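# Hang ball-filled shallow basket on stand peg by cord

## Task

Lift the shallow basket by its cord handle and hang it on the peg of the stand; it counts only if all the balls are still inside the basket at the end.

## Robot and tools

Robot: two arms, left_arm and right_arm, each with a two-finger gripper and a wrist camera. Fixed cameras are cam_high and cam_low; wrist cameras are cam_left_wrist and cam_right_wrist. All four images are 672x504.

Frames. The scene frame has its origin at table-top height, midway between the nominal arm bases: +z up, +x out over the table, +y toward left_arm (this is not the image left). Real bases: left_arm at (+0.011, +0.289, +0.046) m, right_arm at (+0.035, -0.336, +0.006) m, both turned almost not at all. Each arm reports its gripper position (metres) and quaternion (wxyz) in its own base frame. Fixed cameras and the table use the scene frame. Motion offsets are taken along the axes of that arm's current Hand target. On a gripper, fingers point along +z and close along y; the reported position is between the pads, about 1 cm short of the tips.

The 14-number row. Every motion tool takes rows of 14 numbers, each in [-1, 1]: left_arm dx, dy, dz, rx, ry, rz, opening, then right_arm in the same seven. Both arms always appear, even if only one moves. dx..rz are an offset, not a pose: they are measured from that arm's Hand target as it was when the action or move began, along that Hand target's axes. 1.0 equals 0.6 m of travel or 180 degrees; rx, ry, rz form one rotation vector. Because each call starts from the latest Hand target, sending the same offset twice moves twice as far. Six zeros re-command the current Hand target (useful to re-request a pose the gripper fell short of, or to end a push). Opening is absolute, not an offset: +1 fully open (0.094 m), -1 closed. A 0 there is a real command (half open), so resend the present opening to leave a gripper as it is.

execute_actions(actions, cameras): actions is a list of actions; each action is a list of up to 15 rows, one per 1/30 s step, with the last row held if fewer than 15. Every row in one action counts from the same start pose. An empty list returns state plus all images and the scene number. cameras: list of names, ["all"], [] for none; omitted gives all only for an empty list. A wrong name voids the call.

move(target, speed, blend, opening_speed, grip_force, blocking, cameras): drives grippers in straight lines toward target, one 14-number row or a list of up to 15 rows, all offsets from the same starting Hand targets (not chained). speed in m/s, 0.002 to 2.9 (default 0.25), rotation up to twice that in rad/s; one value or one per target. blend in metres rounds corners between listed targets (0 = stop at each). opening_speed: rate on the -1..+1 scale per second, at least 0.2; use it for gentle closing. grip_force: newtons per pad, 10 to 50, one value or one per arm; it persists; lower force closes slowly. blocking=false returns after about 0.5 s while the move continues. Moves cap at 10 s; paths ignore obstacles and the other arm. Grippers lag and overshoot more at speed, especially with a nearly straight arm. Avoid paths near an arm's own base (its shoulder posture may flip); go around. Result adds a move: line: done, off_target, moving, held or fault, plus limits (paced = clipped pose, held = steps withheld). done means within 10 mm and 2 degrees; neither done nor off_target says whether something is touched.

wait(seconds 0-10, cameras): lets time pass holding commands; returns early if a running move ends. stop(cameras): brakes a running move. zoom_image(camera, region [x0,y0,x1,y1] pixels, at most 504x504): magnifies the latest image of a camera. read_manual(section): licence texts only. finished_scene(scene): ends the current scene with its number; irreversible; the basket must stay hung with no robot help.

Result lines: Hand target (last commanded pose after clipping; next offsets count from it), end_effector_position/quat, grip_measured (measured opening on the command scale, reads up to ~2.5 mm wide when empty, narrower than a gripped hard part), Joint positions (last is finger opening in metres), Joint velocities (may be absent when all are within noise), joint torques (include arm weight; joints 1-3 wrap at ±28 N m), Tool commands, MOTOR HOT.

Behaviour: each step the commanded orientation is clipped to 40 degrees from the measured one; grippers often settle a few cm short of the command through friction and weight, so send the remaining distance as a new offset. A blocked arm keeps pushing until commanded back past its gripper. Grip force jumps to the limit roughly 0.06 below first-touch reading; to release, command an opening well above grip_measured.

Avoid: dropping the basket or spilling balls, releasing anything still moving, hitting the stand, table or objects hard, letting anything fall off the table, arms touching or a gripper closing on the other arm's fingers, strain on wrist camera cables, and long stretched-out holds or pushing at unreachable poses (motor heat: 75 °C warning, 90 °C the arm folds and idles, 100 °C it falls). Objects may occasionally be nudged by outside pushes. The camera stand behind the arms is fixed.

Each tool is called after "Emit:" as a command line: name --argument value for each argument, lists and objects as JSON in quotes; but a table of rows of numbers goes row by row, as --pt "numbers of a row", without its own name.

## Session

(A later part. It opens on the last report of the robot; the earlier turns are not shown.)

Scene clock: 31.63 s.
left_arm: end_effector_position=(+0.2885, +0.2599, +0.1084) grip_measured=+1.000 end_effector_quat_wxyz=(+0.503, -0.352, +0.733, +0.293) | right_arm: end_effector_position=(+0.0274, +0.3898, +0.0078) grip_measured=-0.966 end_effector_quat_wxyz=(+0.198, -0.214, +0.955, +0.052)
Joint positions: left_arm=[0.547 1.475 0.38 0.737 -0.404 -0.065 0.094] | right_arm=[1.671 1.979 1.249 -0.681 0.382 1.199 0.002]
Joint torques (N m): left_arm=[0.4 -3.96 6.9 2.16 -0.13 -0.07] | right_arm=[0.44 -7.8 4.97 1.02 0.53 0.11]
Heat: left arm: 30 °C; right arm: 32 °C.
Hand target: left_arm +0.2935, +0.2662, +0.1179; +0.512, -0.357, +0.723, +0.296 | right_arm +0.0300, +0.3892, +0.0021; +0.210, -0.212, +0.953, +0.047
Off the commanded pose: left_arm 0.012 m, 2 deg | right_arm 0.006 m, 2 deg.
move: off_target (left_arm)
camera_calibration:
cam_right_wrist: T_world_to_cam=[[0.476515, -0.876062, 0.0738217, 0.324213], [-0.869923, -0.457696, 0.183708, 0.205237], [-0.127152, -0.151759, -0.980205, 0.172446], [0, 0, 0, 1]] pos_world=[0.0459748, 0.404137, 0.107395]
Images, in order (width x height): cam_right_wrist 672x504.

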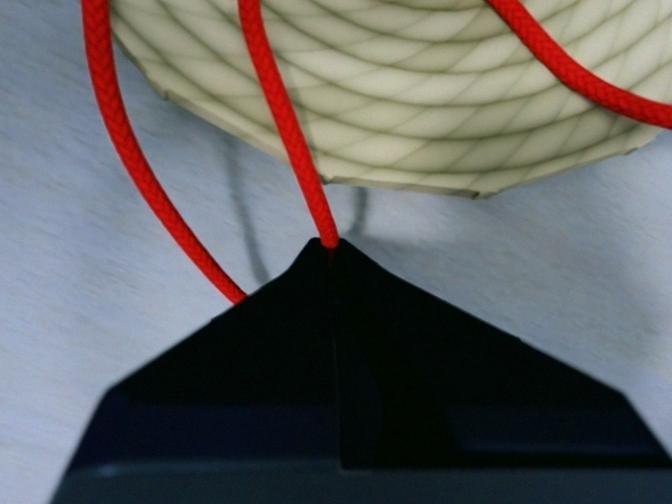

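Emit:
move --pt "0 0 0 0 0 0 1 -0.0822 0.0025 -0.0865 0 0 0 -1" --pt "0 0 0 0 0 0 1 -0.1837 -0.004 -0.1588 -0.04 0 -0.085 -1" --pt "0 0 0 0 0 0 1 -0.3117 -0.0017 -0.237 -0.0986 0 -0.2114 -1" --speed 0.12 --blend '[0.02,0.02,0]' --cameras '["cam_low","cam_right_wrist"]'

Emit:
zoom_image --camera "cam_low" --region '[250, 80, 420, 250]'

Scene clock: 36.40 s.
left_arm: end_effector_position=(+0.2885, +0.2599, +0.1084) grip_measured=+1.000 end_effector_quat_wxyz=(+0.503, -0.352, +0.733, +0.293) | right_arm: end_effector_position=(+0.1294, +0.4305, +0.2080) grip_measured=-0.967 end_effector_quat_wxyz=(+0.182, -0.537, +0.815, +0.117)
Joint positions: left_arm=[0.547 1.475 0.38 0.737 -0.404 -0.065 0.094] | right_arm=[1.302 1.883 1.905 -1.161 0.063 0.123 0.002]
Joint velocities: left_arm=[0.012 -0.012 0.002 0.007 -0.154 -0.007 0] | right_arm=[within noise]
Joint torques (N m): left_arm=[0.4 -3.96 6.9 2.17 -0.13 -0.07] | right_arm=[-0.2 -7.57 9.47 1.28 -0.07 -0.07]
Heat: left arm: 30 °C; right arm: 32 °C.
Hand target: left_arm +0.2935, +0.2662, +0.1179; +0.512, -0.357, +0.723, +0.296 | right_arm +0.1299, +0.4346, +0.2098; +0.180, -0.539, +0.814, +0.120
Off the commanded pose: left_arm 0.012 m, 2 deg | right_arm 0.005 m, 1 deg.
move: off_target (left_arm)
camera_calibration:
cam_right_wrist: T_world_to_cam=[[0.933505, -0.345768, 0.0949304, 0.00470309], [-0.357162, -0.920062, 0.161, 0.413303], [0.031673, -0.1842, -0.982378, 0.381715], [0, 0, 0, 1]] pos_world=[0.131136, 0.452203, 0.308]
Images, in order (width x height): cam_low 672x504, cam_right_wrist 672x504.

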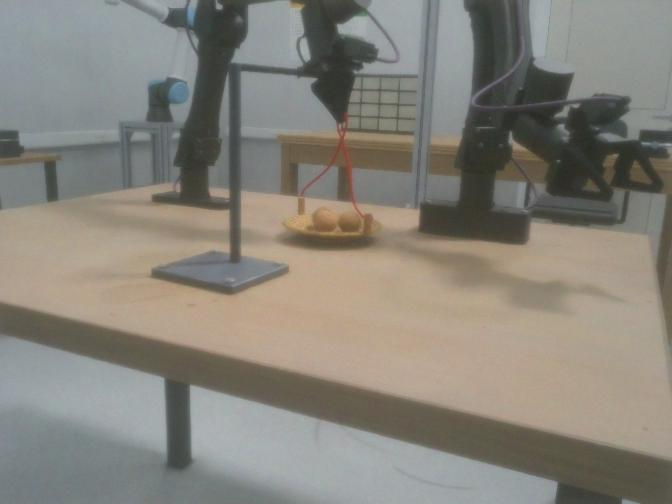

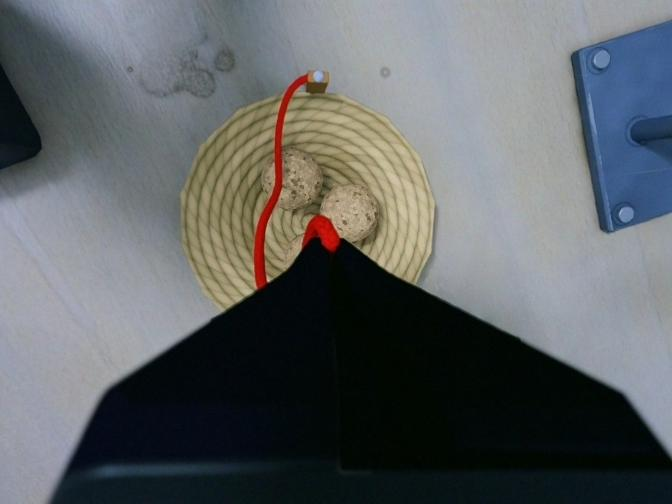

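Scaled by 2.965 from the camera's 672x504 image, which has a finer 960x720 frame.

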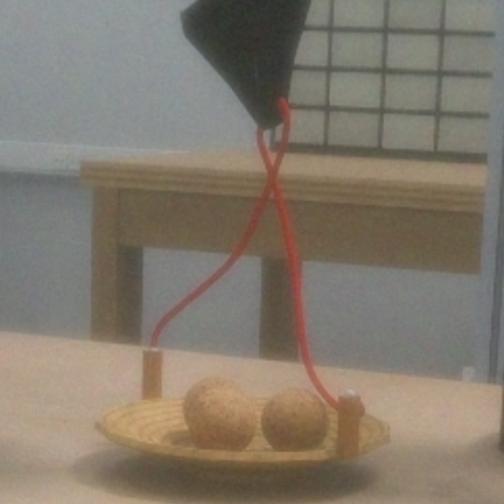

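Emit:
move --target '[0,0,0,0,0,0,1,-0.0141,0,-0.0302,0,0,0,-1]' --speed 0.04 --cameras '["cam_low","cam_right_wrist"]'

Emit:
zoom_image --camera "cam_low" --region '[250, 80, 420, 250]'

Scene clock: 37.97 s.
left_arm: end_effector_position=(+0.2885, +0.2599, +0.1084) grip_measured=+1.000 end_effector_quat_wxyz=(+0.503, -0.352, +0.733, +0.293) | right_arm: end_effector_position=(+0.1289, +0.4293, +0.2279) grip_measured=-0.967 end_effector_quat_wxyz=(+0.180, -0.538, +0.816, +0.115)
Joint positions: left_arm=[0.547 1.475 0.38 0.737 -0.404 -0.065 0.094] | right_arm=[1.302 1.913 2.032 -1.263 0.062 0.122 0.002]
Joint torques (N m): left_arm=[0.42 -3.97 6.9 2.17 -0.12 -0.06] | right_arm=[-0.2 -7.62 9.24 1.37 -0.05 -0.03]
Heat: left arm: 30 °C; right arm: 32 °C.
Hand target: left_arm +0.2935, +0.2662, +0.1179; +0.512, -0.357, +0.723, +0.296 | right_arm +0.1299, +0.4347, +0.2300; +0.180, -0.539, +0.814, +0.120
Off the commanded pose: left_arm 0.012 m, 2 deg | right_arm 0.006 m, 1 deg.
move: off_target (left_arm)
camera_calibration:
cam_right_wrist: T_world_to_cam=[[0.934021, -0.344333, 0.0950721, 0.00214161], [-0.355965, -0.919441, 0.167083, 0.407045], [0.0298808, -0.189902, -0.981348, 0.403447], [0, 0, 0, 1]] pos_world=[0.130838, 0.451607, 0.327708]
Images, in order (width x height): cam_low 672x504, cam_right_wrist 672x504.

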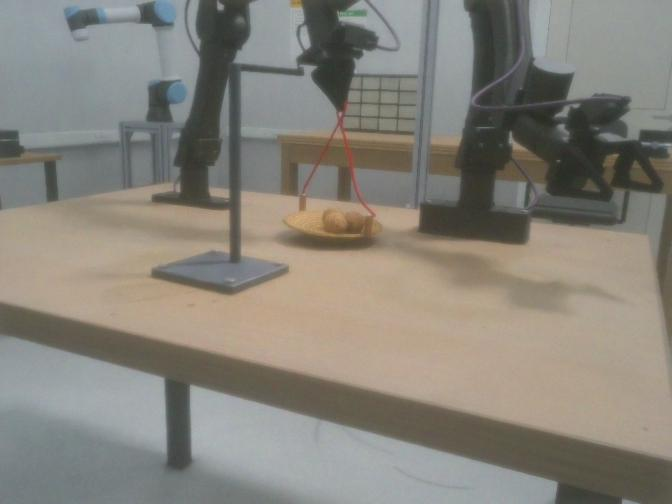

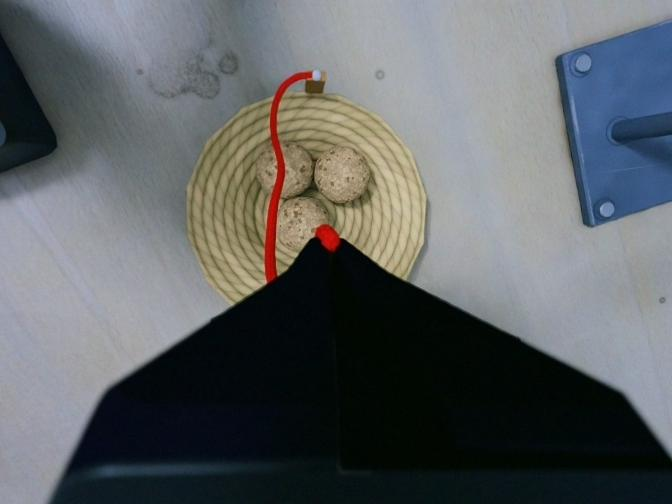

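Scaled by 2.965 from the camera's 672x504 image, which has a finer 960x720 frame.

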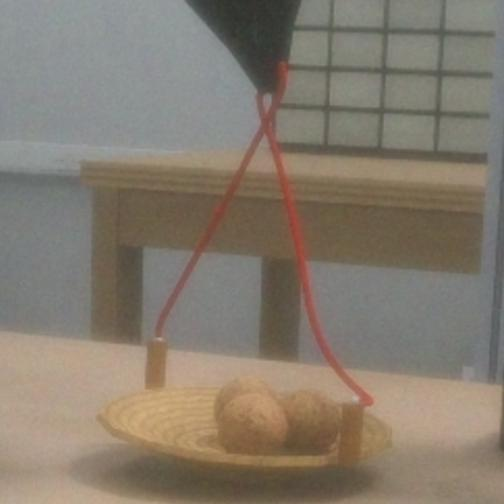

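Emit:
move --pt "0 0 0 0 0 0 1 0.0215 0.0007 -0.0101 0 0 0 -1" --pt "0 0 0 0 0 0 1 0.0004 0.0007 -0.0554 0 0 0 -1" --speed 0.03 --cameras '["cam_low","cam_right_wrist"]'

Emit:
zoom_image --camera "cam_low" --region '[250, 80, 420, 250]'

Scene clock: 40.50 s.
left_arm: end_effector_position=(+0.2885, +0.2599, +0.1084) grip_measured=+1.000 end_effector_quat_wxyz=(+0.503, -0.352, +0.733, +0.293) | right_arm: end_effector_position=(+0.1253, +0.4161, +0.2580) grip_measured=-0.967 end_effector_quat_wxyz=(+0.180, -0.538, +0.816, +0.115)
Joint positions: left_arm=[0.547 1.475 0.38 0.737 -0.404 -0.065 0.094] | right_arm=[1.302 1.913 2.163 -1.395 0.062 0.122 0.002]
Joint torques (N m): left_arm=[0.39 -3.97 6.93 2.17 -0.12 -0.07] | right_arm=[0.31 -7.3 8.85 1.38 -0.03 0.03]
Heat: left arm: 30 °C; right arm: 32 °C.
Hand target: left_arm +0.2935, +0.2662, +0.1179; +0.512, -0.357, +0.723, +0.296 | right_arm +0.1240, +0.4216, +0.2599; +0.180, -0.539, +0.814, +0.120
Off the commanded pose: left_arm 0.012 m, 2 deg | right_arm 0.006 m, 1 deg.
move: off_target (left_arm)
camera_calibration:
cam_right_wrist: T_world_to_cam=[[0.934034, -0.344295, 0.0950852, -0.00193536], [-0.35594, -0.919392, 0.167409, 0.38844], [0.0297826, -0.19021, -0.981292, 0.430812], [0, 0, 0, 1]] pos_world=[0.127238, 0.438407, 0.357908]
Images, in order (width x height): cam_low 672x504, cam_right_wrist 672x504.

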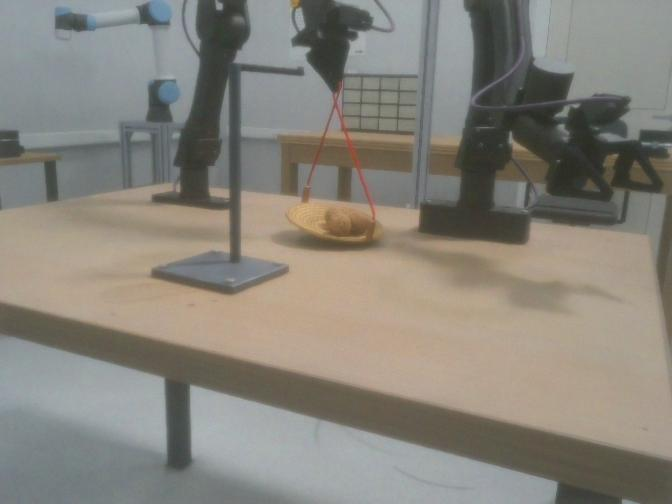

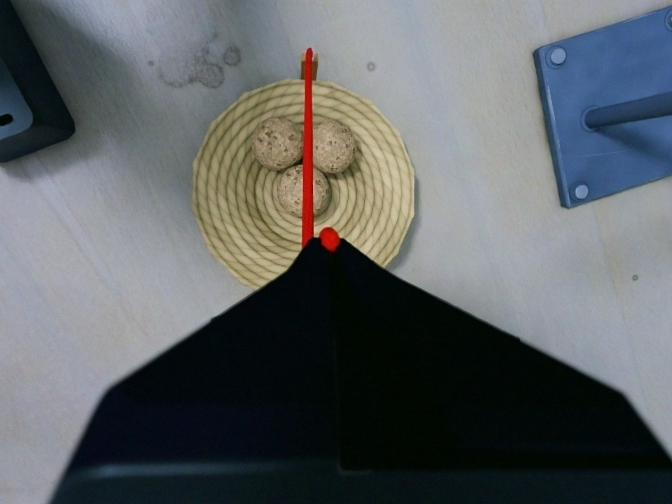

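Scaled by 2.965 from the camera's 672x504 image, which has a finer 960x720 frame.

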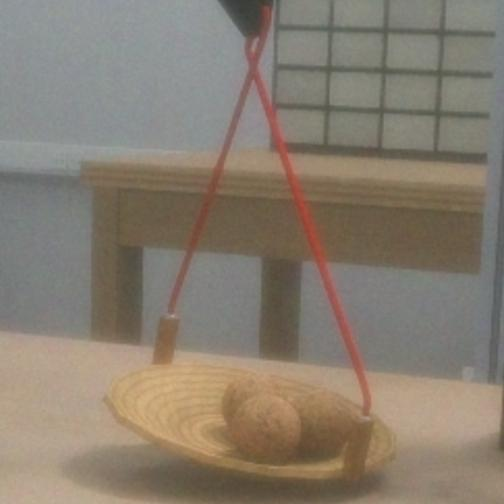

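Emit:
move --pt "0 0 0 0 0 0 1 0.0352 0.0068 0.094 0 0 0 -1" --pt "0 0 0 0 0 0 1 0.174 0.0838 0.1945 0 0 0 -1" --pt "0 0 0 0 0 0 1 0.2633 0.1308 0.2448 0.03 0 0.065 -1" --pt "0 0 0 0 0 0 1 0.3232 0.154 0.32 0.061 0 0.1309 -1" --pt "0 0 0 0 0 0 1 0.3232 0.154 0.32 0.061 0 0.1309 -0.6" --speed '[0.06,0.15,0.12,0.12,0.1]' --blend '[0.02,0.02,0.02,0,0]' --cameras '["cam_right_wrist","cam_high"]'

Scene clock: 45.83 s.
left_arm: end_effector_position=(+0.2885, +0.2599, +0.1084) grip_measured=+1.000 end_effector_quat_wxyz=(+0.503, -0.352, +0.733, +0.293) | right_arm: end_effector_position=(-0.0005, +0.3724, +0.0114) grip_measured=-0.601 end_effector_quat_wxyz=(+0.193, -0.344, +0.915, +0.084)
Joint positions: left_arm=[0.547 1.475 0.38 0.737 -0.404 -0.065 0.094] | right_arm=[1.734 1.843 1.065 -0.54 0.345 0.97 0.019]
Joint torques (N m): left_arm=[0.4 -3.93 6.91 2.17 -0.13 -0.07] | right_arm=[0.5 -6.43 4.77 1.22 0.47 0.11]
Heat: left arm: 30 °C; right arm: 32 °C.
Hand target: left_arm +0.2935, +0.2662, +0.1179; +0.512, -0.357, +0.723, +0.296 | right_arm +0.0017, +0.3706, +0.0041; +0.202, -0.343, +0.914, +0.076
Off the commanded pose: left_arm 0.012 m, 2 deg | right_arm 0.008 m, 1 deg.
move: off_target (left_arm)
camera_calibration:
cam_right_wrist: T_world_to_cam=[[0.699886, -0.710988, 0.0682322, 0.260729], [-0.71024, -0.682655, 0.171873, 0.256374], [-0.0756203, -0.168752, -0.982753, 0.176163], [0, 0, 0, 1]] pos_world=[0.0129281, 0.390118, 0.111271]
Images, in order (width x height): cam_high 672x504, cam_right_wrist 672x504.

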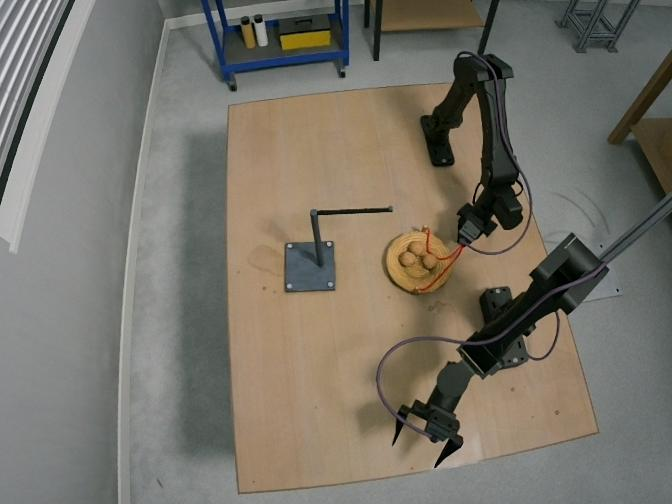

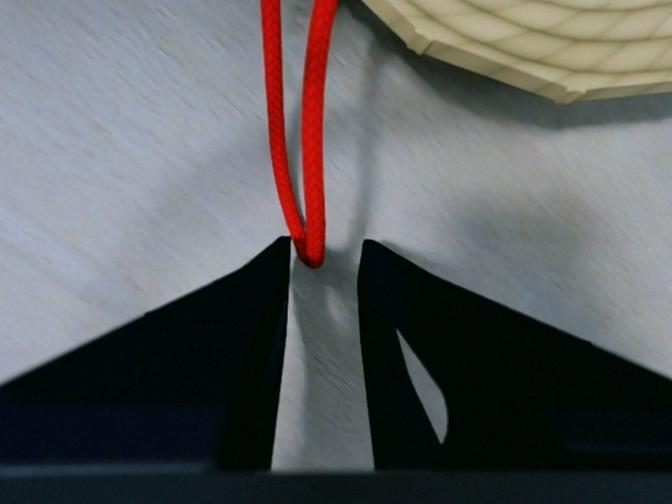

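Emit:
move --target '[0,0,0,0,0,0,1,-0.0423,0,-0.0906,0,0,0,-0.6]' --speed 0.12 --cameras '["cam_right_wrist"]'

Scene clock: 47.27 s.
left_arm: end_effector_position=(+0.2885, +0.2599, +0.1084) grip_measured=+1.000 end_effector_quat_wxyz=(+0.503, -0.352, +0.733, +0.293) | right_arm: end_effector_position=(+0.0007, +0.3649, +0.0474) grip_measured=-0.601 end_effector_quat_wxyz=(+0.189, -0.349, +0.916, +0.061)
Joint positions: left_arm=[0.547 1.475 0.38 0.737 -0.404 -0.065 0.094] | right_arm=[1.734 1.789 1.167 -0.744 0.345 0.97 0.019]
Joint torques (N m): left_arm=[0.42 -3.96 6.9 2.17 -0.11 -0.07] | right_arm=[0.44 -9.96 8.05 0.73 0.46 0.11]
Heat: left arm: 30 °C; right arm: 32 °C.
Hand target: left_arm +0.2935, +0.2662, +0.1179; +0.512, -0.357, +0.723, +0.296 | right_arm +0.0018, +0.3705, +0.0640; +0.202, -0.343, +0.914, +0.076
Off the commanded pose: left_arm 0.012 m, 2 deg | right_arm 0.018 m, 2 deg.
move: off_target (left_arm, right_arm)
camera_calibration:
cam_right_wrist: T_world_to_cam=[[0.699215, -0.706855, 0.107022, 0.248744], [-0.711667, -0.673953, 0.198285, 0.241582], [-0.0680307, -0.214808, -0.974284, 0.226719], [0, 0, 0, 1]] pos_world=[0.0134241, 0.387342, 0.146365]
Images, in order (width x height): cam_right_wrist 672x504.

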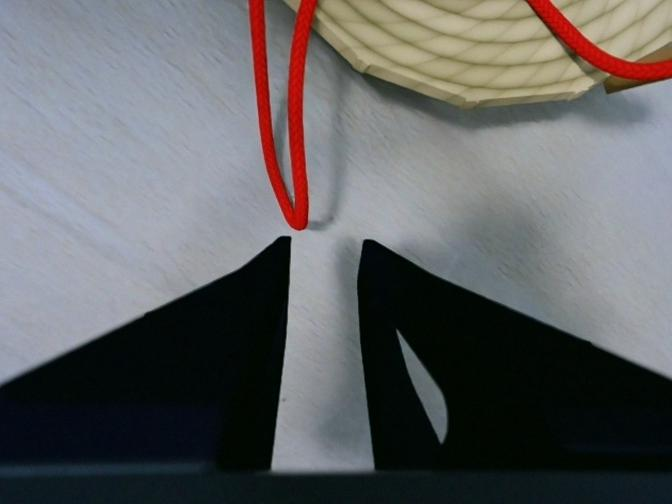

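Emit:
move --target '[0,0,0,0,0,0,1,-0.0032,0.0317,0.064,0,0,0,-0.745]' --speed 0.1 --cameras '["cam_right_wrist"]'

Scene clock: 48.57 s.
left_arm: end_effector_position=(+0.2885, +0.2599, +0.1084) grip_measured=+1.000 end_effector_quat_wxyz=(+0.503, -0.352, +0.733, +0.293) | right_arm: end_effector_position=(-0.0004, +0.3843, +0.0262) grip_measured=-0.744 end_effector_quat_wxyz=(+0.190, -0.347, +0.916, +0.065)
Joint positions: left_arm=[0.547 1.475 0.38 0.737 -0.404 -0.065 0.094] | right_arm=[1.729 1.883 1.195 -0.667 0.345 0.966 0.012]
Joint torques (N m): left_arm=[0.42 -3.95 6.9 2.16 -0.13 -0.06] | right_arm=[-0.38 -7.24 8.46 1.16 0.43 -0.02]
Heat: left arm: 30 °C; right arm: 32 °C.
Hand target: left_arm +0.2935, +0.2662, +0.1179; +0.512, -0.357, +0.723, +0.296 | right_arm +0.0027, +0.3967, +0.0301; +0.202, -0.343, +0.914, +0.076
Off the commanded pose: left_arm 0.012 m, 2 deg | right_arm 0.013 m, 2 deg.
move: off_target (left_arm, right_arm)
camera_calibration:
cam_right_wrist: T_world_to_cam=[[0.697722, -0.709356, 0.0999881, 0.266684], [-0.713005, -0.674141, 0.192764, 0.258284], [-0.0693324, -0.205788, -0.976137, 0.206734], [0, 0, 0, 1]] pos_world=[0.0124202, 0.405837, 0.125347]
Images, in order (width x height): cam_right_wrist 672x504.

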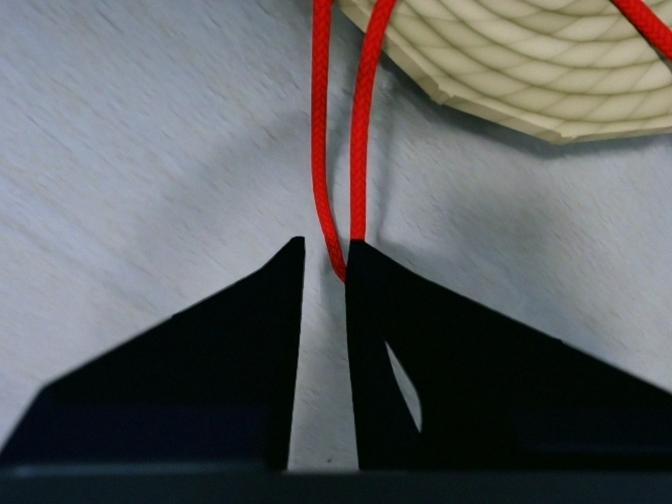

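Emit:
move --target '[0,0,0,0,0,0,1,-0.0131,0.004,0.0061,0,0,0,-0.745]' --speed 0.1 --cameras '["cam_right_wrist"]'

Scene clock: 49.50 s.
left_arm: end_effector_position=(+0.2885, +0.2599, +0.1084) grip_measured=+1.000 end_effector_quat_wxyz=(+0.503, -0.352, +0.733, +0.293) | right_arm: end_effector_position=(+0.0050, +0.3930, +0.0281) grip_measured=-0.744 end_effector_quat_wxyz=(+0.192, -0.346, +0.916, +0.069)
Joint positions: left_arm=[0.547 1.475 0.38 0.737 -0.404 -0.065 0.094] | right_arm=[1.711 1.9 1.224 -0.665 0.345 0.949 0.012]
Joint torques (N m): left_arm=[0.42 -3.96 6.9 2.16 -0.12 -0.07] | right_arm=[-0.38 -7.08 8.55 1.15 0.38 -0.05]
Heat: left arm: 30 °C; right arm: 32 °C.
Hand target: left_arm +0.2935, +0.2662, +0.1179; +0.512, -0.357, +0.723, +0.296 | right_arm +0.0077, +0.4043, +0.0302; +0.202, -0.343, +0.914, +0.077
Off the commanded pose: left_arm 0.012 m, 2 deg | right_arm 0.012 m, 1 deg.
move: off_target (left_arm, right_arm)
camera_calibration:
cam_right_wrist: T_world_to_cam=[[0.696517, -0.711137, 0.0956444, 0.269751], [-0.714373, -0.674745, 0.185443, 0.267959], [-0.06734, -0.19749, -0.977989, 0.207592], [0, 0, 0, 1]] pos_world=[0.0175162, 0.413632, 0.127531]
Images, in order (width x height): cam_right_wrist 672x504.

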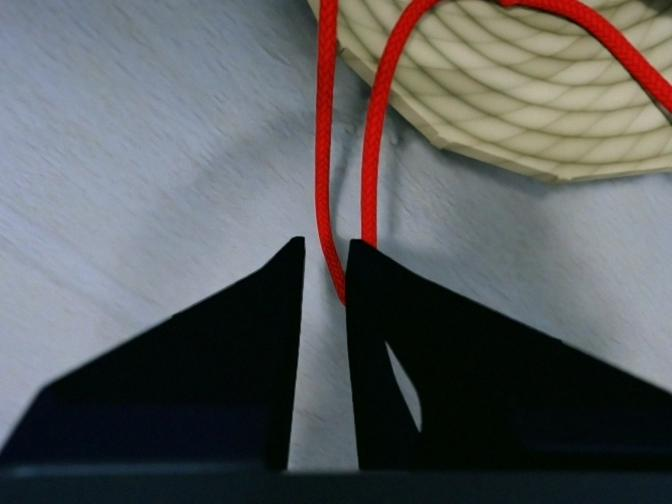

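Emit:
move --target '[0,0,0,0,0,0,1,0.0204,0,0.0438,0,0,0,-0.745]' --speed 0.08 --cameras '["cam_right_wrist"]'

Scene clock: 50.70 s.
left_arm: end_effector_position=(+0.2885, +0.2599, +0.1084) grip_measured=+1.000 end_effector_quat_wxyz=(+0.503, -0.352, +0.733, +0.293) | right_arm: end_effector_position=(+0.0033, +0.4049, +0.0084) grip_measured=-0.744 end_effector_quat_wxyz=(+0.196, -0.343, +0.915, +0.083)
Joint positions: left_arm=[0.547 1.475 0.38 0.737 -0.404 -0.065 0.094] | right_arm=[1.711 1.955 1.205 -0.562 0.345 0.949 0.012]
Joint torques (N m): left_arm=[0.43 -3.97 6.9 2.17 -0.12 -0.07] | right_arm=[-0.38 -7.6 5 1.21 0.38 -0.03]
Heat: left arm: 30 °C; right arm: 32 °C.
Hand target: left_arm +0.2935, +0.2662, +0.1179; +0.512, -0.357, +0.723, +0.296 | right_arm +0.0077, +0.4042, +0.0011; +0.202, -0.343, +0.914, +0.076
Off the commanded pose: left_arm 0.012 m, 2 deg | right_arm 0.008 m, 1 deg.
move: off_target (left_arm)
camera_calibration:
cam_right_wrist: T_world_to_cam=[[0.697115, -0.713344, 0.0719184, 0.282301], [-0.713412, -0.6802, 0.16844, 0.280852], [-0.0712364, -0.168729, -0.983085, 0.17901], [0, 0, 0, 1]] pos_world=[0.016319, 0.422617, 0.108373]
Images, in order (width x height): cam_right_wrist 672x504.

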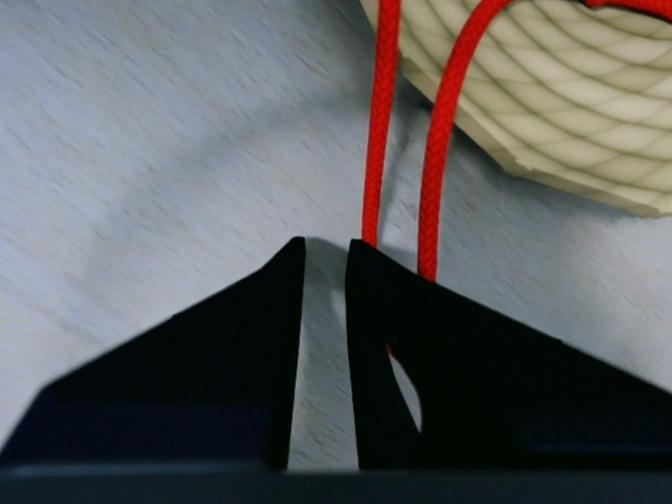

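Emit:
move --pt "0 0 0 0 0 0 1 -0.0106 0 -0.0227 0 0 0 -0.745" --pt "0 0 0 0 0 0 1 -0.0007 -0.0222 -0.0255 0 0 0 -0.745" --speed 0.1 --cameras '["cam_right_wrist"]'

Scene clock: 52.07 s.
left_arm: end_effector_position=(+0.2885, +0.2599, +0.1084) grip_measured=+1.000 end_effector_quat_wxyz=(+0.503, -0.352, +0.733, +0.293) | right_arm: end_effector_position=(+0.0071, +0.3920, +0.0054) grip_measured=-0.744 end_effector_quat_wxyz=(+0.193, -0.346, +0.916, +0.070)
Joint positions: left_arm=[0.547 1.475 0.38 0.737 -0.404 -0.065 0.094] | right_arm=[1.706 1.934 1.168 -0.571 0.345 0.943 0.012]
Joint torques (N m): left_arm=[0.42 -3.96 6.9 2.16 -0.13 -0.07] | right_arm=[-0.5 -11.54 4.36 0.97 0.36 -0.01]
Heat: left arm: 30 °C; right arm: 32 °C.
Hand target: left_arm +0.2935, +0.2662, +0.1179; +0.512, -0.357, +0.723, +0.296 | right_arm +0.0118, +0.3903, +0.0152; +0.202, -0.343, +0.914, +0.076
Off the commanded pose: left_arm 0.012 m, 2 deg | right_arm 0.011 m, 1 deg.
move: off_target (left_arm, right_arm)
camera_calibration:
cam_right_wrist: T_world_to_cam=[[0.696705, -0.711185, 0.0939051, 0.269723], [-0.714246, -0.675536, 0.183041, 0.273349], [-0.06674, -0.194597, -0.97861, 0.184229], [0, 0, 0, 1]] pos_world=[0.0196166, 0.41233, 0.104926]
Images, in order (width x height): cam_right_wrist 672x504.

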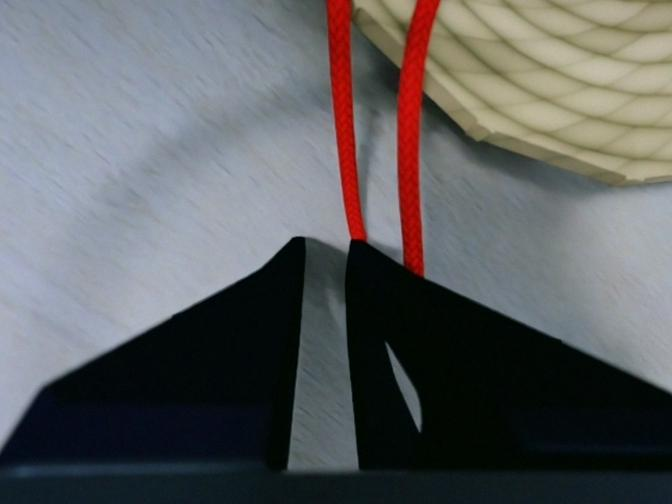

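Emit:
move --pt "0 0 0 0 0 0 1 -0.0211 0 -0.0453 0 0 0 -0.745" --pt "0 0 0 0 0 0 1 -0.022 -0.0148 -0.045 0 0 0 -0.745" --speed 0.1 --cameras '["cam_right_wrist"]'

Scene clock: 53.77 s.
left_arm: end_effector_position=(+0.2885, +0.2599, +0.1084) grip_measured=+1.000 end_effector_quat_wxyz=(+0.503, -0.352, +0.733, +0.293) | right_arm: end_effector_position=(+0.0158, +0.3844, +0.0337) grip_measured=-0.744 end_effector_quat_wxyz=(+0.194, -0.345, +0.916, +0.066)
Joint positions: left_arm=[0.547 1.475 0.38 0.737 -0.404 -0.065 0.094] | right_arm=[1.686 1.859 1.191 -0.669 0.345 0.925 0.012]
Joint torques (N m): left_arm=[0.42 -3.96 6.89 2.16 -0.12 -0.07] | right_arm=[-0.16 -11.21 5.29 0.95 0.32 -0.05]
Heat: left arm: 30 °C; right arm: 32 °C.
Hand target: left_arm +0.2935, +0.2662, +0.1179; +0.512, -0.357, +0.723, +0.296 | right_arm +0.0181, +0.3839, +0.0453; +0.202, -0.343, +0.914, +0.077
Off the commanded pose: left_arm 0.012 m, 2 deg | right_arm 0.012 m, 1 deg.
move: off_target (left_arm, right_arm)
camera_calibration:
cam_right_wrist: T_world_to_cam=[[0.693581, -0.713285, 0.100849, 0.256264], [-0.717613, -0.67186, 0.183398, 0.267869], [-0.0630586, -0.199572, -0.977852, 0.212821], [0, 0, 0, 1]] pos_world=[0.0279068, 0.405232, 0.133137]
Images, in order (width x height): cam_right_wrist 672x504.

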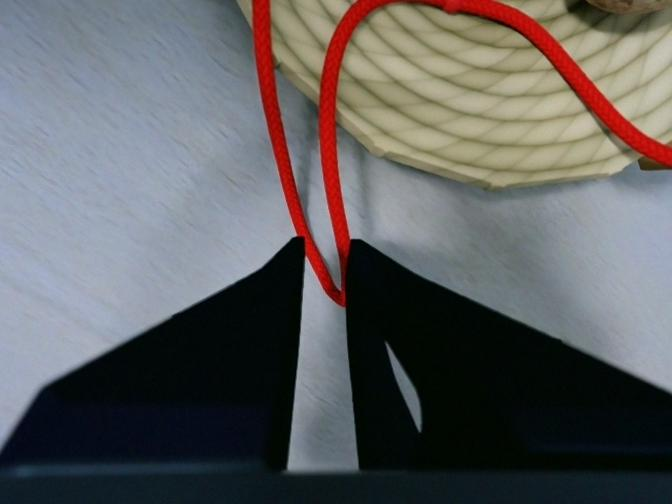

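Emit:
move --target '[0,0,0,0,0,0,1,0.0275,0.0057,0.07,0,0,0,-0.745]' --speed 0.08 --cameras '["cam_right_wrist"]'

Scene clock: 55.20 s.
left_arm: end_effector_position=(+0.2885, +0.2599, +0.1084) grip_measured=+1.000 end_effector_quat_wxyz=(+0.503, -0.352, +0.733, +0.293) | right_arm: end_effector_position=(+0.0152, +0.3888, +0.0069) grip_measured=-0.744 end_effector_quat_wxyz=(+0.198, -0.342, +0.915, +0.081)
Joint positions: left_arm=[0.547 1.475 0.38 0.737 -0.404 -0.065 0.094] | right_arm=[1.686 1.9 1.119 -0.524 0.345 0.924 0.012]
Joint torques (N m): left_arm=[0.4 -3.95 6.91 2.17 -0.12 -0.07] | right_arm=[-0.23 -7.15 4.94 1.24 0.32 -0.02]
Heat: left arm: 30 °C; right arm: 31 °C.
Hand target: left_arm +0.2935, +0.2662, +0.1179; +0.512, -0.357, +0.723, +0.296 | right_arm +0.0179, +0.3884, +0.0003; +0.202, -0.343, +0.914, +0.077
Off the commanded pose: left_arm 0.012 m, 2 deg | right_arm 0.007 m, 1 deg.
move: off_target (left_arm)
camera_calibration:
cam_right_wrist: T_world_to_cam=[[0.694608, -0.715317, 0.0764329, 0.263443], [-0.71635, -0.678003, 0.164788, 0.277926], [-0.066054, -0.169216, -0.983363, 0.175733], [0, 0, 0, 1]] pos_world=[0.0277105, 0.406617, 0.106875]
Images, in order (width x height): cam_right_wrist 672x504.

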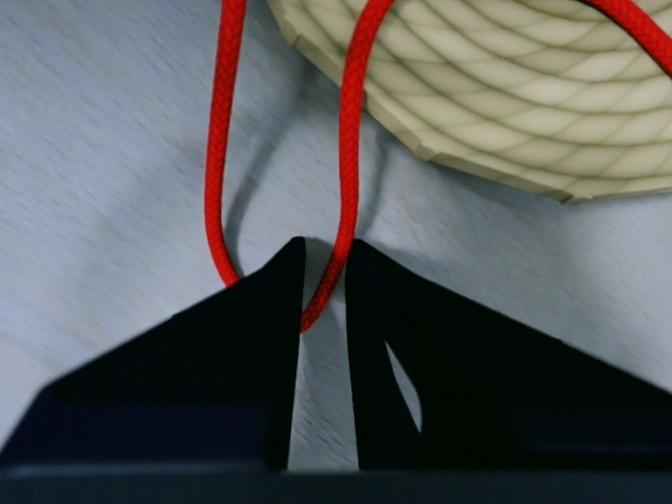

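Emit:
move --pt "0 0 0 0 0 0 1 -0.0317 0 -0.068 0 0 0 -0.745" --pt "0 0 0 0 0 0 1 -0.0294 0.0448 -0.0692 0 0 0 -0.55" --speed 0.12 --cameras '["cam_right_wrist"]'

Scene clock: 57.77 s.
left_arm: end_effector_position=(+0.2885, +0.2599, +0.1084) grip_measured=+1.000 end_effector_quat_wxyz=(+0.503, -0.352, +0.733, +0.293) | right_arm: end_effector_position=(-0.0045, +0.4049, +0.0456) grip_measured=-0.552 end_effector_quat_wxyz=(+0.194, -0.348, +0.913, +0.084)
Joint positions: left_arm=[0.547 1.475 0.38 0.737 -0.404 -0.065 0.094] | right_arm=[1.73 1.897 1.288 -0.707 0.345 0.958 0.021]
Joint torques (N m): left_arm=[0.43 -3.97 6.9 2.17 -0.12 -0.07] | right_arm=[-0.12 -7.3 8.23 0.86 0.43 0.11]
Heat: left arm: 30 °C; right arm: 32 °C.
Hand target: left_arm +0.2935, +0.2662, +0.1179; +0.512, -0.357, +0.723, +0.296 | right_arm -0.0009, +0.4075, +0.0452; +0.202, -0.343, +0.914, +0.076
Off the commanded pose: left_arm 0.012 m, 2 deg | right_arm 0.005 m, 1 deg.
move: off_target (left_arm)
camera_calibration:
cam_right_wrist: T_world_to_cam=[[0.704713, -0.705974, 0.0705623, 0.282216], [-0.705829, -0.687506, 0.170705, 0.271887], [-0.0720014, -0.170103, -0.982792, 0.215508], [0, 0, 0, 1]] pos_world=[0.0085409, 0.42282, 0.145473]
Images, in order (width x height): cam_right_wrist 672x504.

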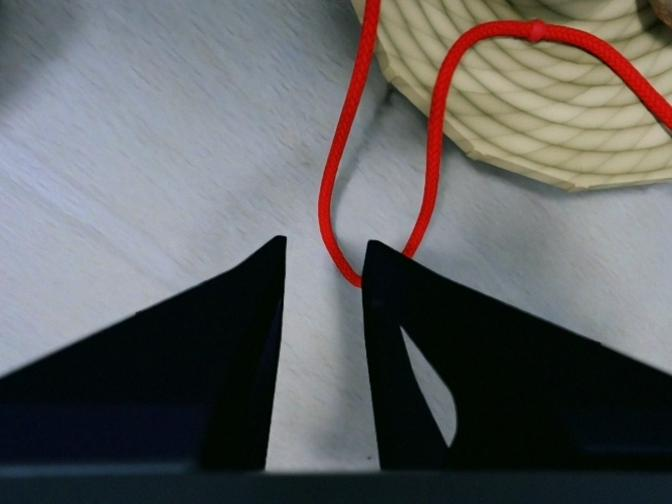

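Emit:
move --pt "0 0 0 0 0 0 1 0.032 0 0.0687 0 0 0 -0.55" --pt "0 0 0 0 0 0 1 0.032 0 0.0687 0 0 0 -1" --speed 0.1 --cameras '["cam_right_wrist"]'

Scene clock: 59.57 s.
left_arm: end_effector_position=(+0.2885, +0.2599, +0.1084) grip_measured=+1.000 end_effector_quat_wxyz=(+0.503, -0.352, +0.733, +0.293) | right_arm: end_effector_position=(-0.0050, +0.4084, +0.0074) grip_measured=-0.985 end_effector_quat_wxyz=(+0.194, -0.347, +0.914, +0.083)
Joint positions: left_arm=[0.547 1.475 0.38 0.737 -0.404 -0.065 0.094] | right_arm=[1.731 1.973 1.228 -0.573 0.346 0.961 0.001]
Joint torques (N m): left_arm=[0.4 -3.95 6.91 2.16 -0.13 -0.06] | right_arm=[-0.12 -7.69 4.97 1.23 0.43 0.1]
Heat: left arm: 30 °C; right arm: 32 °C.
Hand target: left_arm +0.2935, +0.2662, +0.1179; +0.512, -0.357, +0.723, +0.296 | right_arm -0.0009, +0.4076, -0.0001; +0.202, -0.343, +0.914, +0.077
Off the commanded pose: left_arm 0.012 m, 2 deg | right_arm 0.009 m, 1 deg.
move: off_target (left_arm)
camera_calibration:
cam_right_wrist: T_world_to_cam=[[0.703247, -0.70725, 0.0723982, 0.288245], [-0.707341, -0.685801, 0.171307, 0.279693], [-0.0715063, -0.171682, -0.982554, 0.179083], [0, 0, 0, 1]] pos_world=[0.00793655, 0.42642, 0.107177]
Images, in order (width x height): cam_right_wrist 672x504.

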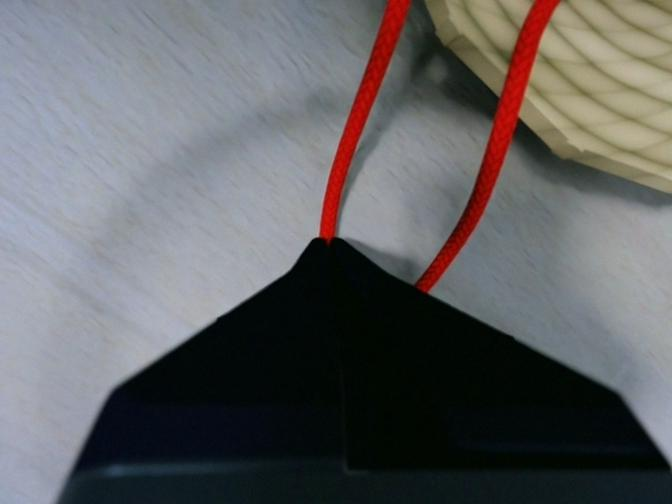

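Emit:
move --pt "0 0 0 0 0 0 1 -0.0847 -0.0338 -0.0892 0 0 0 -1" --pt "0 0 0 0 0 0 1 -0.202 -0.0835 -0.1817 -0.03 0 -0.065 -1" --pt "0 0 0 0 0 0 1 -0.307 -0.115 -0.2522 -0.061 0 -0.1309 -1" --speed 0.1 --blend '[0.02,0.02,0]' --cameras '["cam_low","cam_right_wrist"]'

Emit:
zoom_image --camera "cam_low" --region '[250, 80, 420, 250]'

Scene clock: 63.53 s.
left_arm: end_effector_position=(+0.2885, +0.2599, +0.1084) grip_measured=+1.000 end_effector_quat_wxyz=(+0.503, -0.352, +0.733, +0.293) | right_arm: end_effector_position=(+0.1225, +0.4194, +0.2127) grip_measured=-0.985 end_effector_quat_wxyz=(+0.183, -0.537, +0.815, +0.117)
Joint positions: left_arm=[0.547 1.475 0.38 0.737 -0.404 -0.065 0.094] | right_arm=[1.312 1.834 1.86 -1.164 0.067 0.133 0.001]
Joint torques (N m): left_arm=[0.4 -3.95 6.91 2.16 -0.13 -0.08] | right_arm=[-0.13 -7.2 9.33 1.32 -0.07 -0.03]
Heat: left arm: 30 °C; right arm: 32 °C.
Hand target: left_arm +0.2935, +0.2662, +0.1179; +0.512, -0.357, +0.723, +0.296 | right_arm +0.1225, +0.4233, +0.2147; +0.180, -0.539, +0.814, +0.120
Off the commanded pose: left_arm 0.012 m, 2 deg | right_arm 0.004 m, 1 deg.
move: off_target (left_arm)
camera_calibration:
cam_right_wrist: T_world_to_cam=[[0.933357, -0.346309, 0.0944159, 0.00719944], [-0.357557, -0.920136, 0.159693, 0.400159], [0.0315725, -0.182809, -0.982641, 0.384046], [0, 0, 0, 1]] pos_world=[0.124235, 0.440902, 0.312797]
Images, in order (width x height): cam_low 672x504, cam_right_wrist 672x504.

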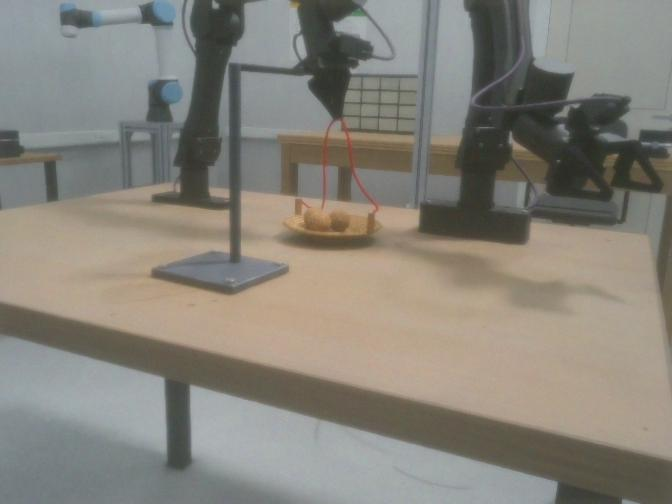

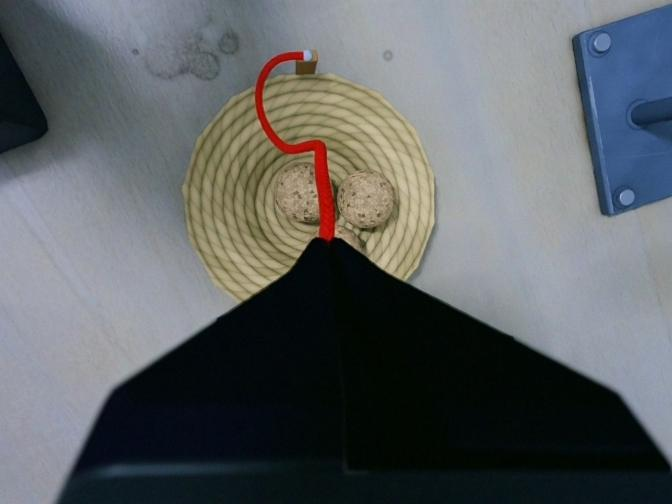

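Scaled by 2.965 from the camera's 672x504 image, which has a finer 960x720 frame.

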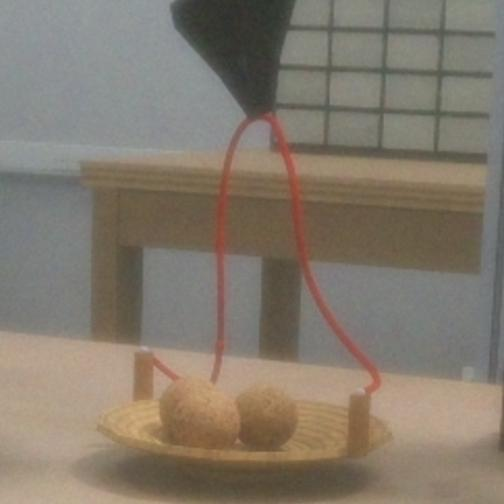

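Emit:
move --target '[0,0,0,0,0,0,1,-0.0282,0,-0.0604,0,0,0,-1]' --speed 0.06 --cameras '["cam_low","cam_right_wrist"]'

Emit:
zoom_image --camera "cam_low" --region '[250, 80, 420, 250]'

Scene clock: 65.03 s.
left_arm: end_effector_position=(+0.2885, +0.2599, +0.1084) grip_measured=+1.000 end_effector_quat_wxyz=(+0.503, -0.352, +0.733, +0.293) | right_arm: end_effector_position=(+0.1225, +0.4199, +0.2533) grip_measured=-0.985 end_effector_quat_wxyz=(+0.182, -0.537, +0.815, +0.117)
Joint positions: left_arm=[0.547 1.475 0.38 0.737 -0.404 -0.065 0.094] | right_arm=[1.312 1.905 2.127 -1.36 0.066 0.132 0.001]
Joint torques (N m): left_arm=[0.42 -3.96 6.89 2.16 -0.12 -0.07] | right_arm=[-0.16 -7.39 8.91 1.26 -0.05 -0.03]
Heat: left arm: 30 °C; right arm: 32 °C.
Hand target: left_arm +0.2935, +0.2662, +0.1179; +0.512, -0.357, +0.723, +0.296 | right_arm +0.1225, +0.4232, +0.2547; +0.180, -0.539, +0.814, +0.120
Off the commanded pose: left_arm 0.012 m, 2 deg | right_arm 0.004 m, 1 deg.
move: off_target (left_arm)
camera_calibration:
cam_right_wrist: T_world_to_cam=[[0.933628, -0.345586, 0.0943907, 0.00320413], [-0.356842, -0.920407, 0.159732, 0.39417], [0.0316769, -0.182812, -0.982637, 0.423922], [0, 0, 0, 1]] pos_world=[0.124236, 0.441402, 0.353297]
Images, in order (width x height): cam_low 672x504, cam_right_wrist 672x504.

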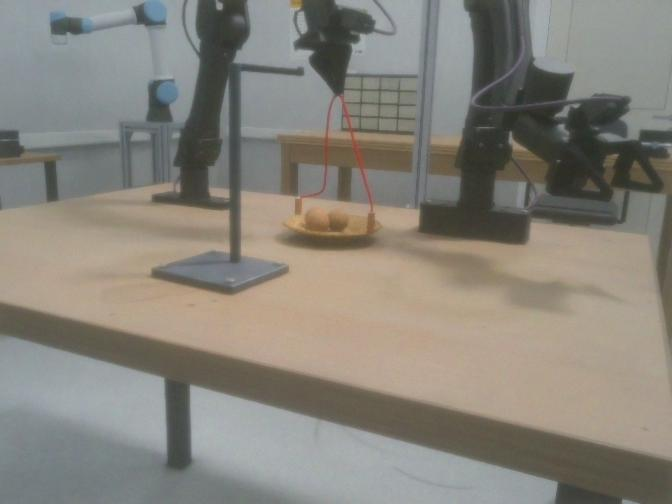

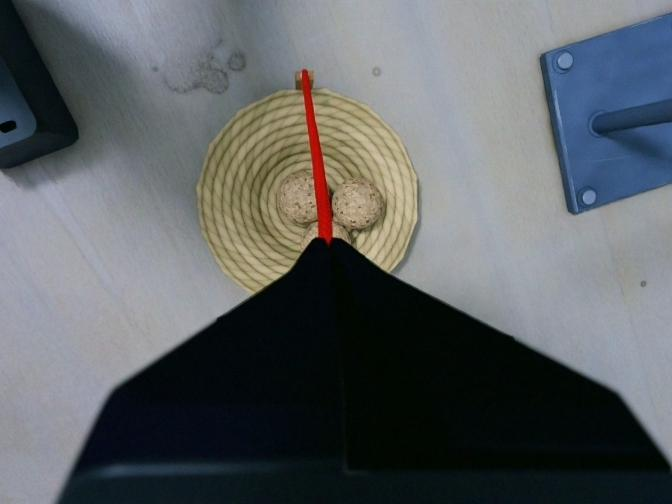

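Scaled by 2.965 from the camera's 672x504 image, which has a finer 960x720 frame.

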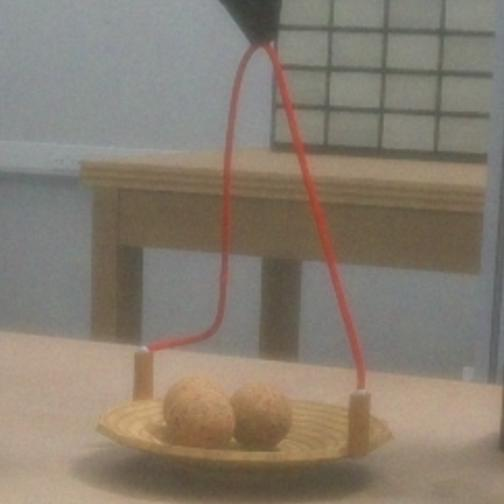

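Emit:
move --pt "0 0 0 0 0 0 1 -0.046 0 0.0215 0 0 0 -1" --pt "0 0 0 0 0 0 1 -0.0742 0 -0.0389 0 0 0 -1" --speed 0.04 --cameras '["cam_low","cam_right_wrist"]'

Emit:
zoom_image --camera "cam_low" --region '[250, 80, 420, 250]'

Scene clock: 67.77 s.
left_arm: end_effector_position=(+0.2885, +0.2599, +0.1084) grip_measured=+1.000 end_effector_quat_wxyz=(+0.503, -0.352, +0.733, +0.293) | right_arm: end_effector_position=(+0.1322, +0.4476, +0.2853) grip_measured=-0.985 end_effector_quat_wxyz=(+0.198, -0.537, +0.809, +0.132)
Joint positions: left_arm=[0.547 1.475 0.38 0.737 -0.404 -0.065 0.094] | right_arm=[1.305 2.141 2.624 -1.576 0.061 0.118 0.001]
Joint torques (N m): left_arm=[0.42 -3.96 6.89 2.17 -0.13 -0.07] | right_arm=[-0.46 -9.63 8.14 1.58 -0.03 -0.03]
Heat: left arm: 30 °C; right arm: 32 °C.
Hand target: left_arm +0.2935, +0.2662, +0.1179; +0.512, -0.357, +0.723, +0.296 | right_arm +0.1344, +0.4513, +0.2946; +0.180, -0.540, +0.814, +0.120
Off the commanded pose: left_arm 0.012 m, 2 deg | right_arm 0.010 m, 3 deg.
joint read past its limit (right arm) — joint 4 (wrist pitch), lower limit.
joint sent to its limit (right arm) — joint 4 (wrist pitch), lower limit. The joint targets are off in orientation, not in position.
move: off_target (left_arm, right_arm)
camera_calibration:
cam_right_wrist: T_world_to_cam=[[0.935244, -0.341881, 0.0918507, -0.00036287], [-0.351067, -0.929078, 0.116477, 0.433534], [0.0455152, -0.14118, -0.988937, 0.441487], [0, 0, 0, 1]] pos_world=[0.132444, 0.464991, 0.386139]
Images, in order (width x height): cam_low 672x504, cam_right_wrist 672x504.

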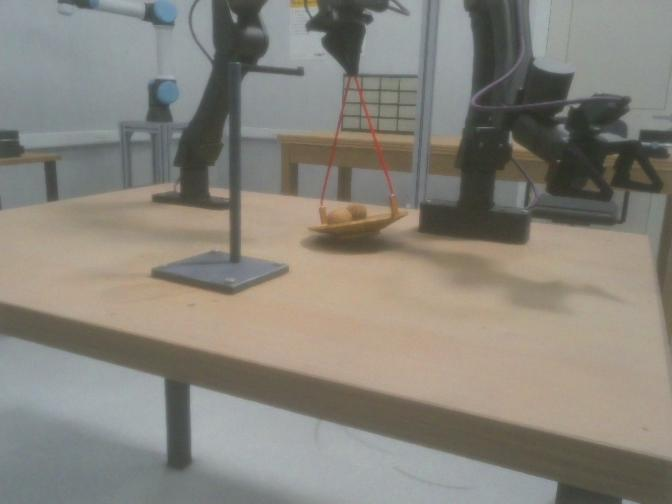

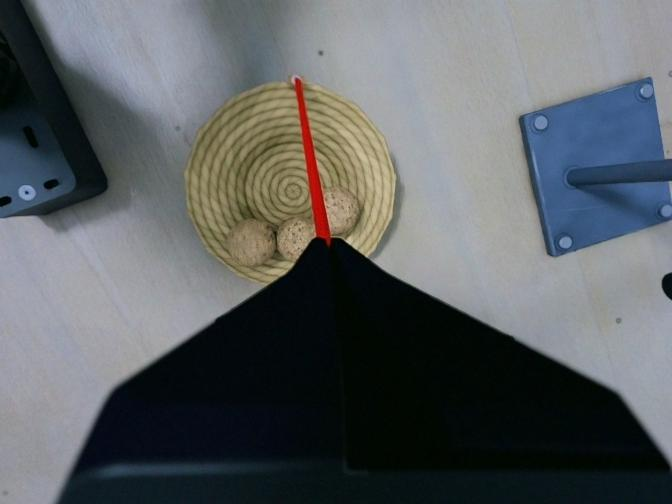

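Scaled by 2.965 from the camera's 672x504 image, which has a finer 960x720 frame.

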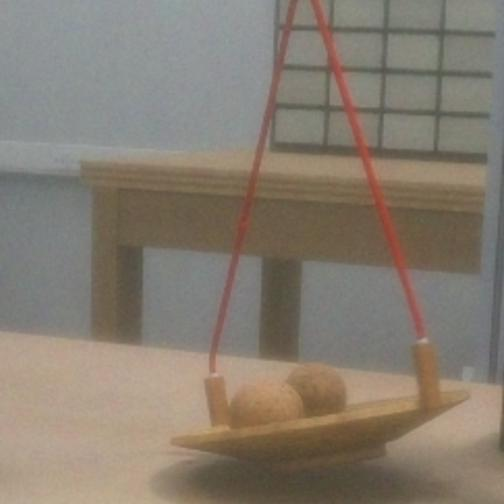

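Emit:
move --pt "0 0 0 0 0 0 1 0.084 -0.0027 0.0703 0 0 0 -1" --pt "0 0 0 0 0 0 1 0.1743 0.1188 0.1847 0 0 0 -1" --pt "0 0 0 0 0 0 1 0.259 0.2142 0.2922 0 0 0 -1" --pt "0 0 0 0 0 0 1 0.3162 0.2462 0.3907 0 0 0 -1" --pt "0 0 0 0 0 0 1 0.3162 0.2462 0.3907 0 0 0 -0.6" --speed '[0.04,0.12,0.12,0.1,0.1]' --blend '[0.015,0.02,0.02,0,0]' --cameras '["cam_right_wrist","cam_low"]'

Scene clock: 73.47 s.
left_arm: end_effector_position=(+0.2885, +0.2599, +0.1084) grip_measured=+1.000 end_effector_quat_wxyz=(+0.503, -0.352, +0.733, +0.293) | right_arm: end_effector_position=(-0.0316, +0.4417, +0.0098) grip_measured=-0.601 end_effector_quat_wxyz=(+0.174, -0.542, +0.812, +0.125)
Joint positions: left_arm=[0.547 1.475 0.38 0.737 -0.404 -0.065 0.094] | right_arm=[1.724 1.992 1.252 -0.448 0.207 0.506 0.019]
Joint torques (N m): left_arm=[0.39 -3.99 6.9 2.17 -0.12 -0.07] | right_arm=[0.4 -8.14 5.26 1.56 0.32 0.11]
Heat: left arm: 30 °C; right arm: 32 °C.
Hand target: left_arm +0.2935, +0.2662, +0.1179; +0.512, -0.357, +0.723, +0.296 | right_arm -0.0305, +0.4416, +0.0021; +0.180, -0.539, +0.814, +0.120
Off the commanded pose: left_arm 0.012 m, 2 deg | right_arm 0.008 m, 1 deg.
move: off_target (left_arm)
camera_calibration:
cam_right_wrist: T_world_to_cam=[[0.940692, -0.330833, 0.0751503, 0.171478], [-0.338912, -0.926426, 0.163933, 0.401374], [0.0153869, -0.179679, -0.983605, 0.1917], [0, 0, 0, 1]] pos_world=[-0.0282273, 0.463018, 0.109872]
Images, in order (width x height): cam_low 672x504, cam_right_wrist 672x504.

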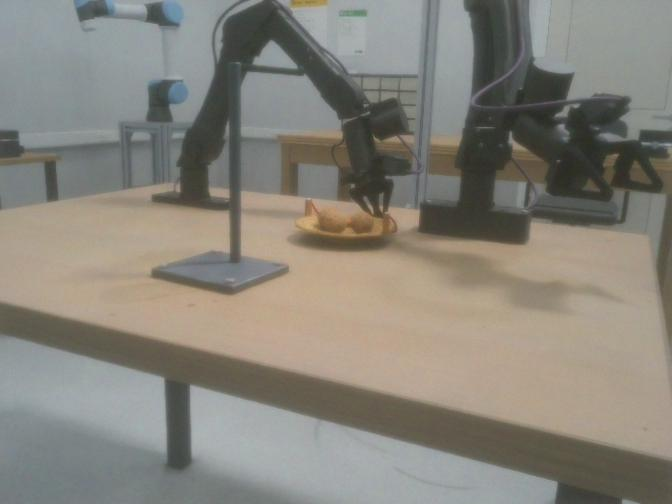

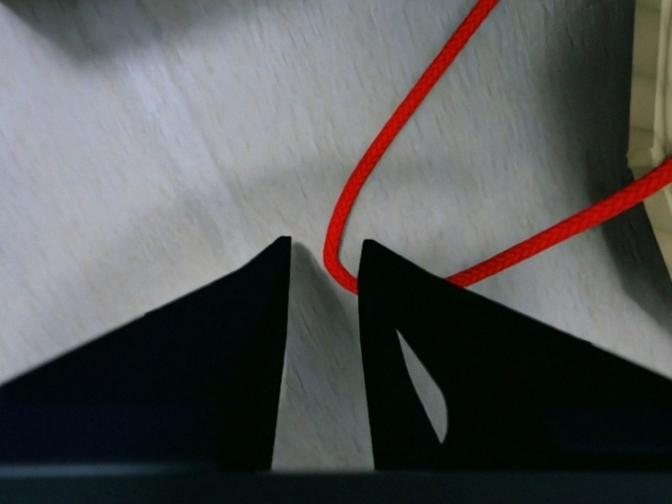

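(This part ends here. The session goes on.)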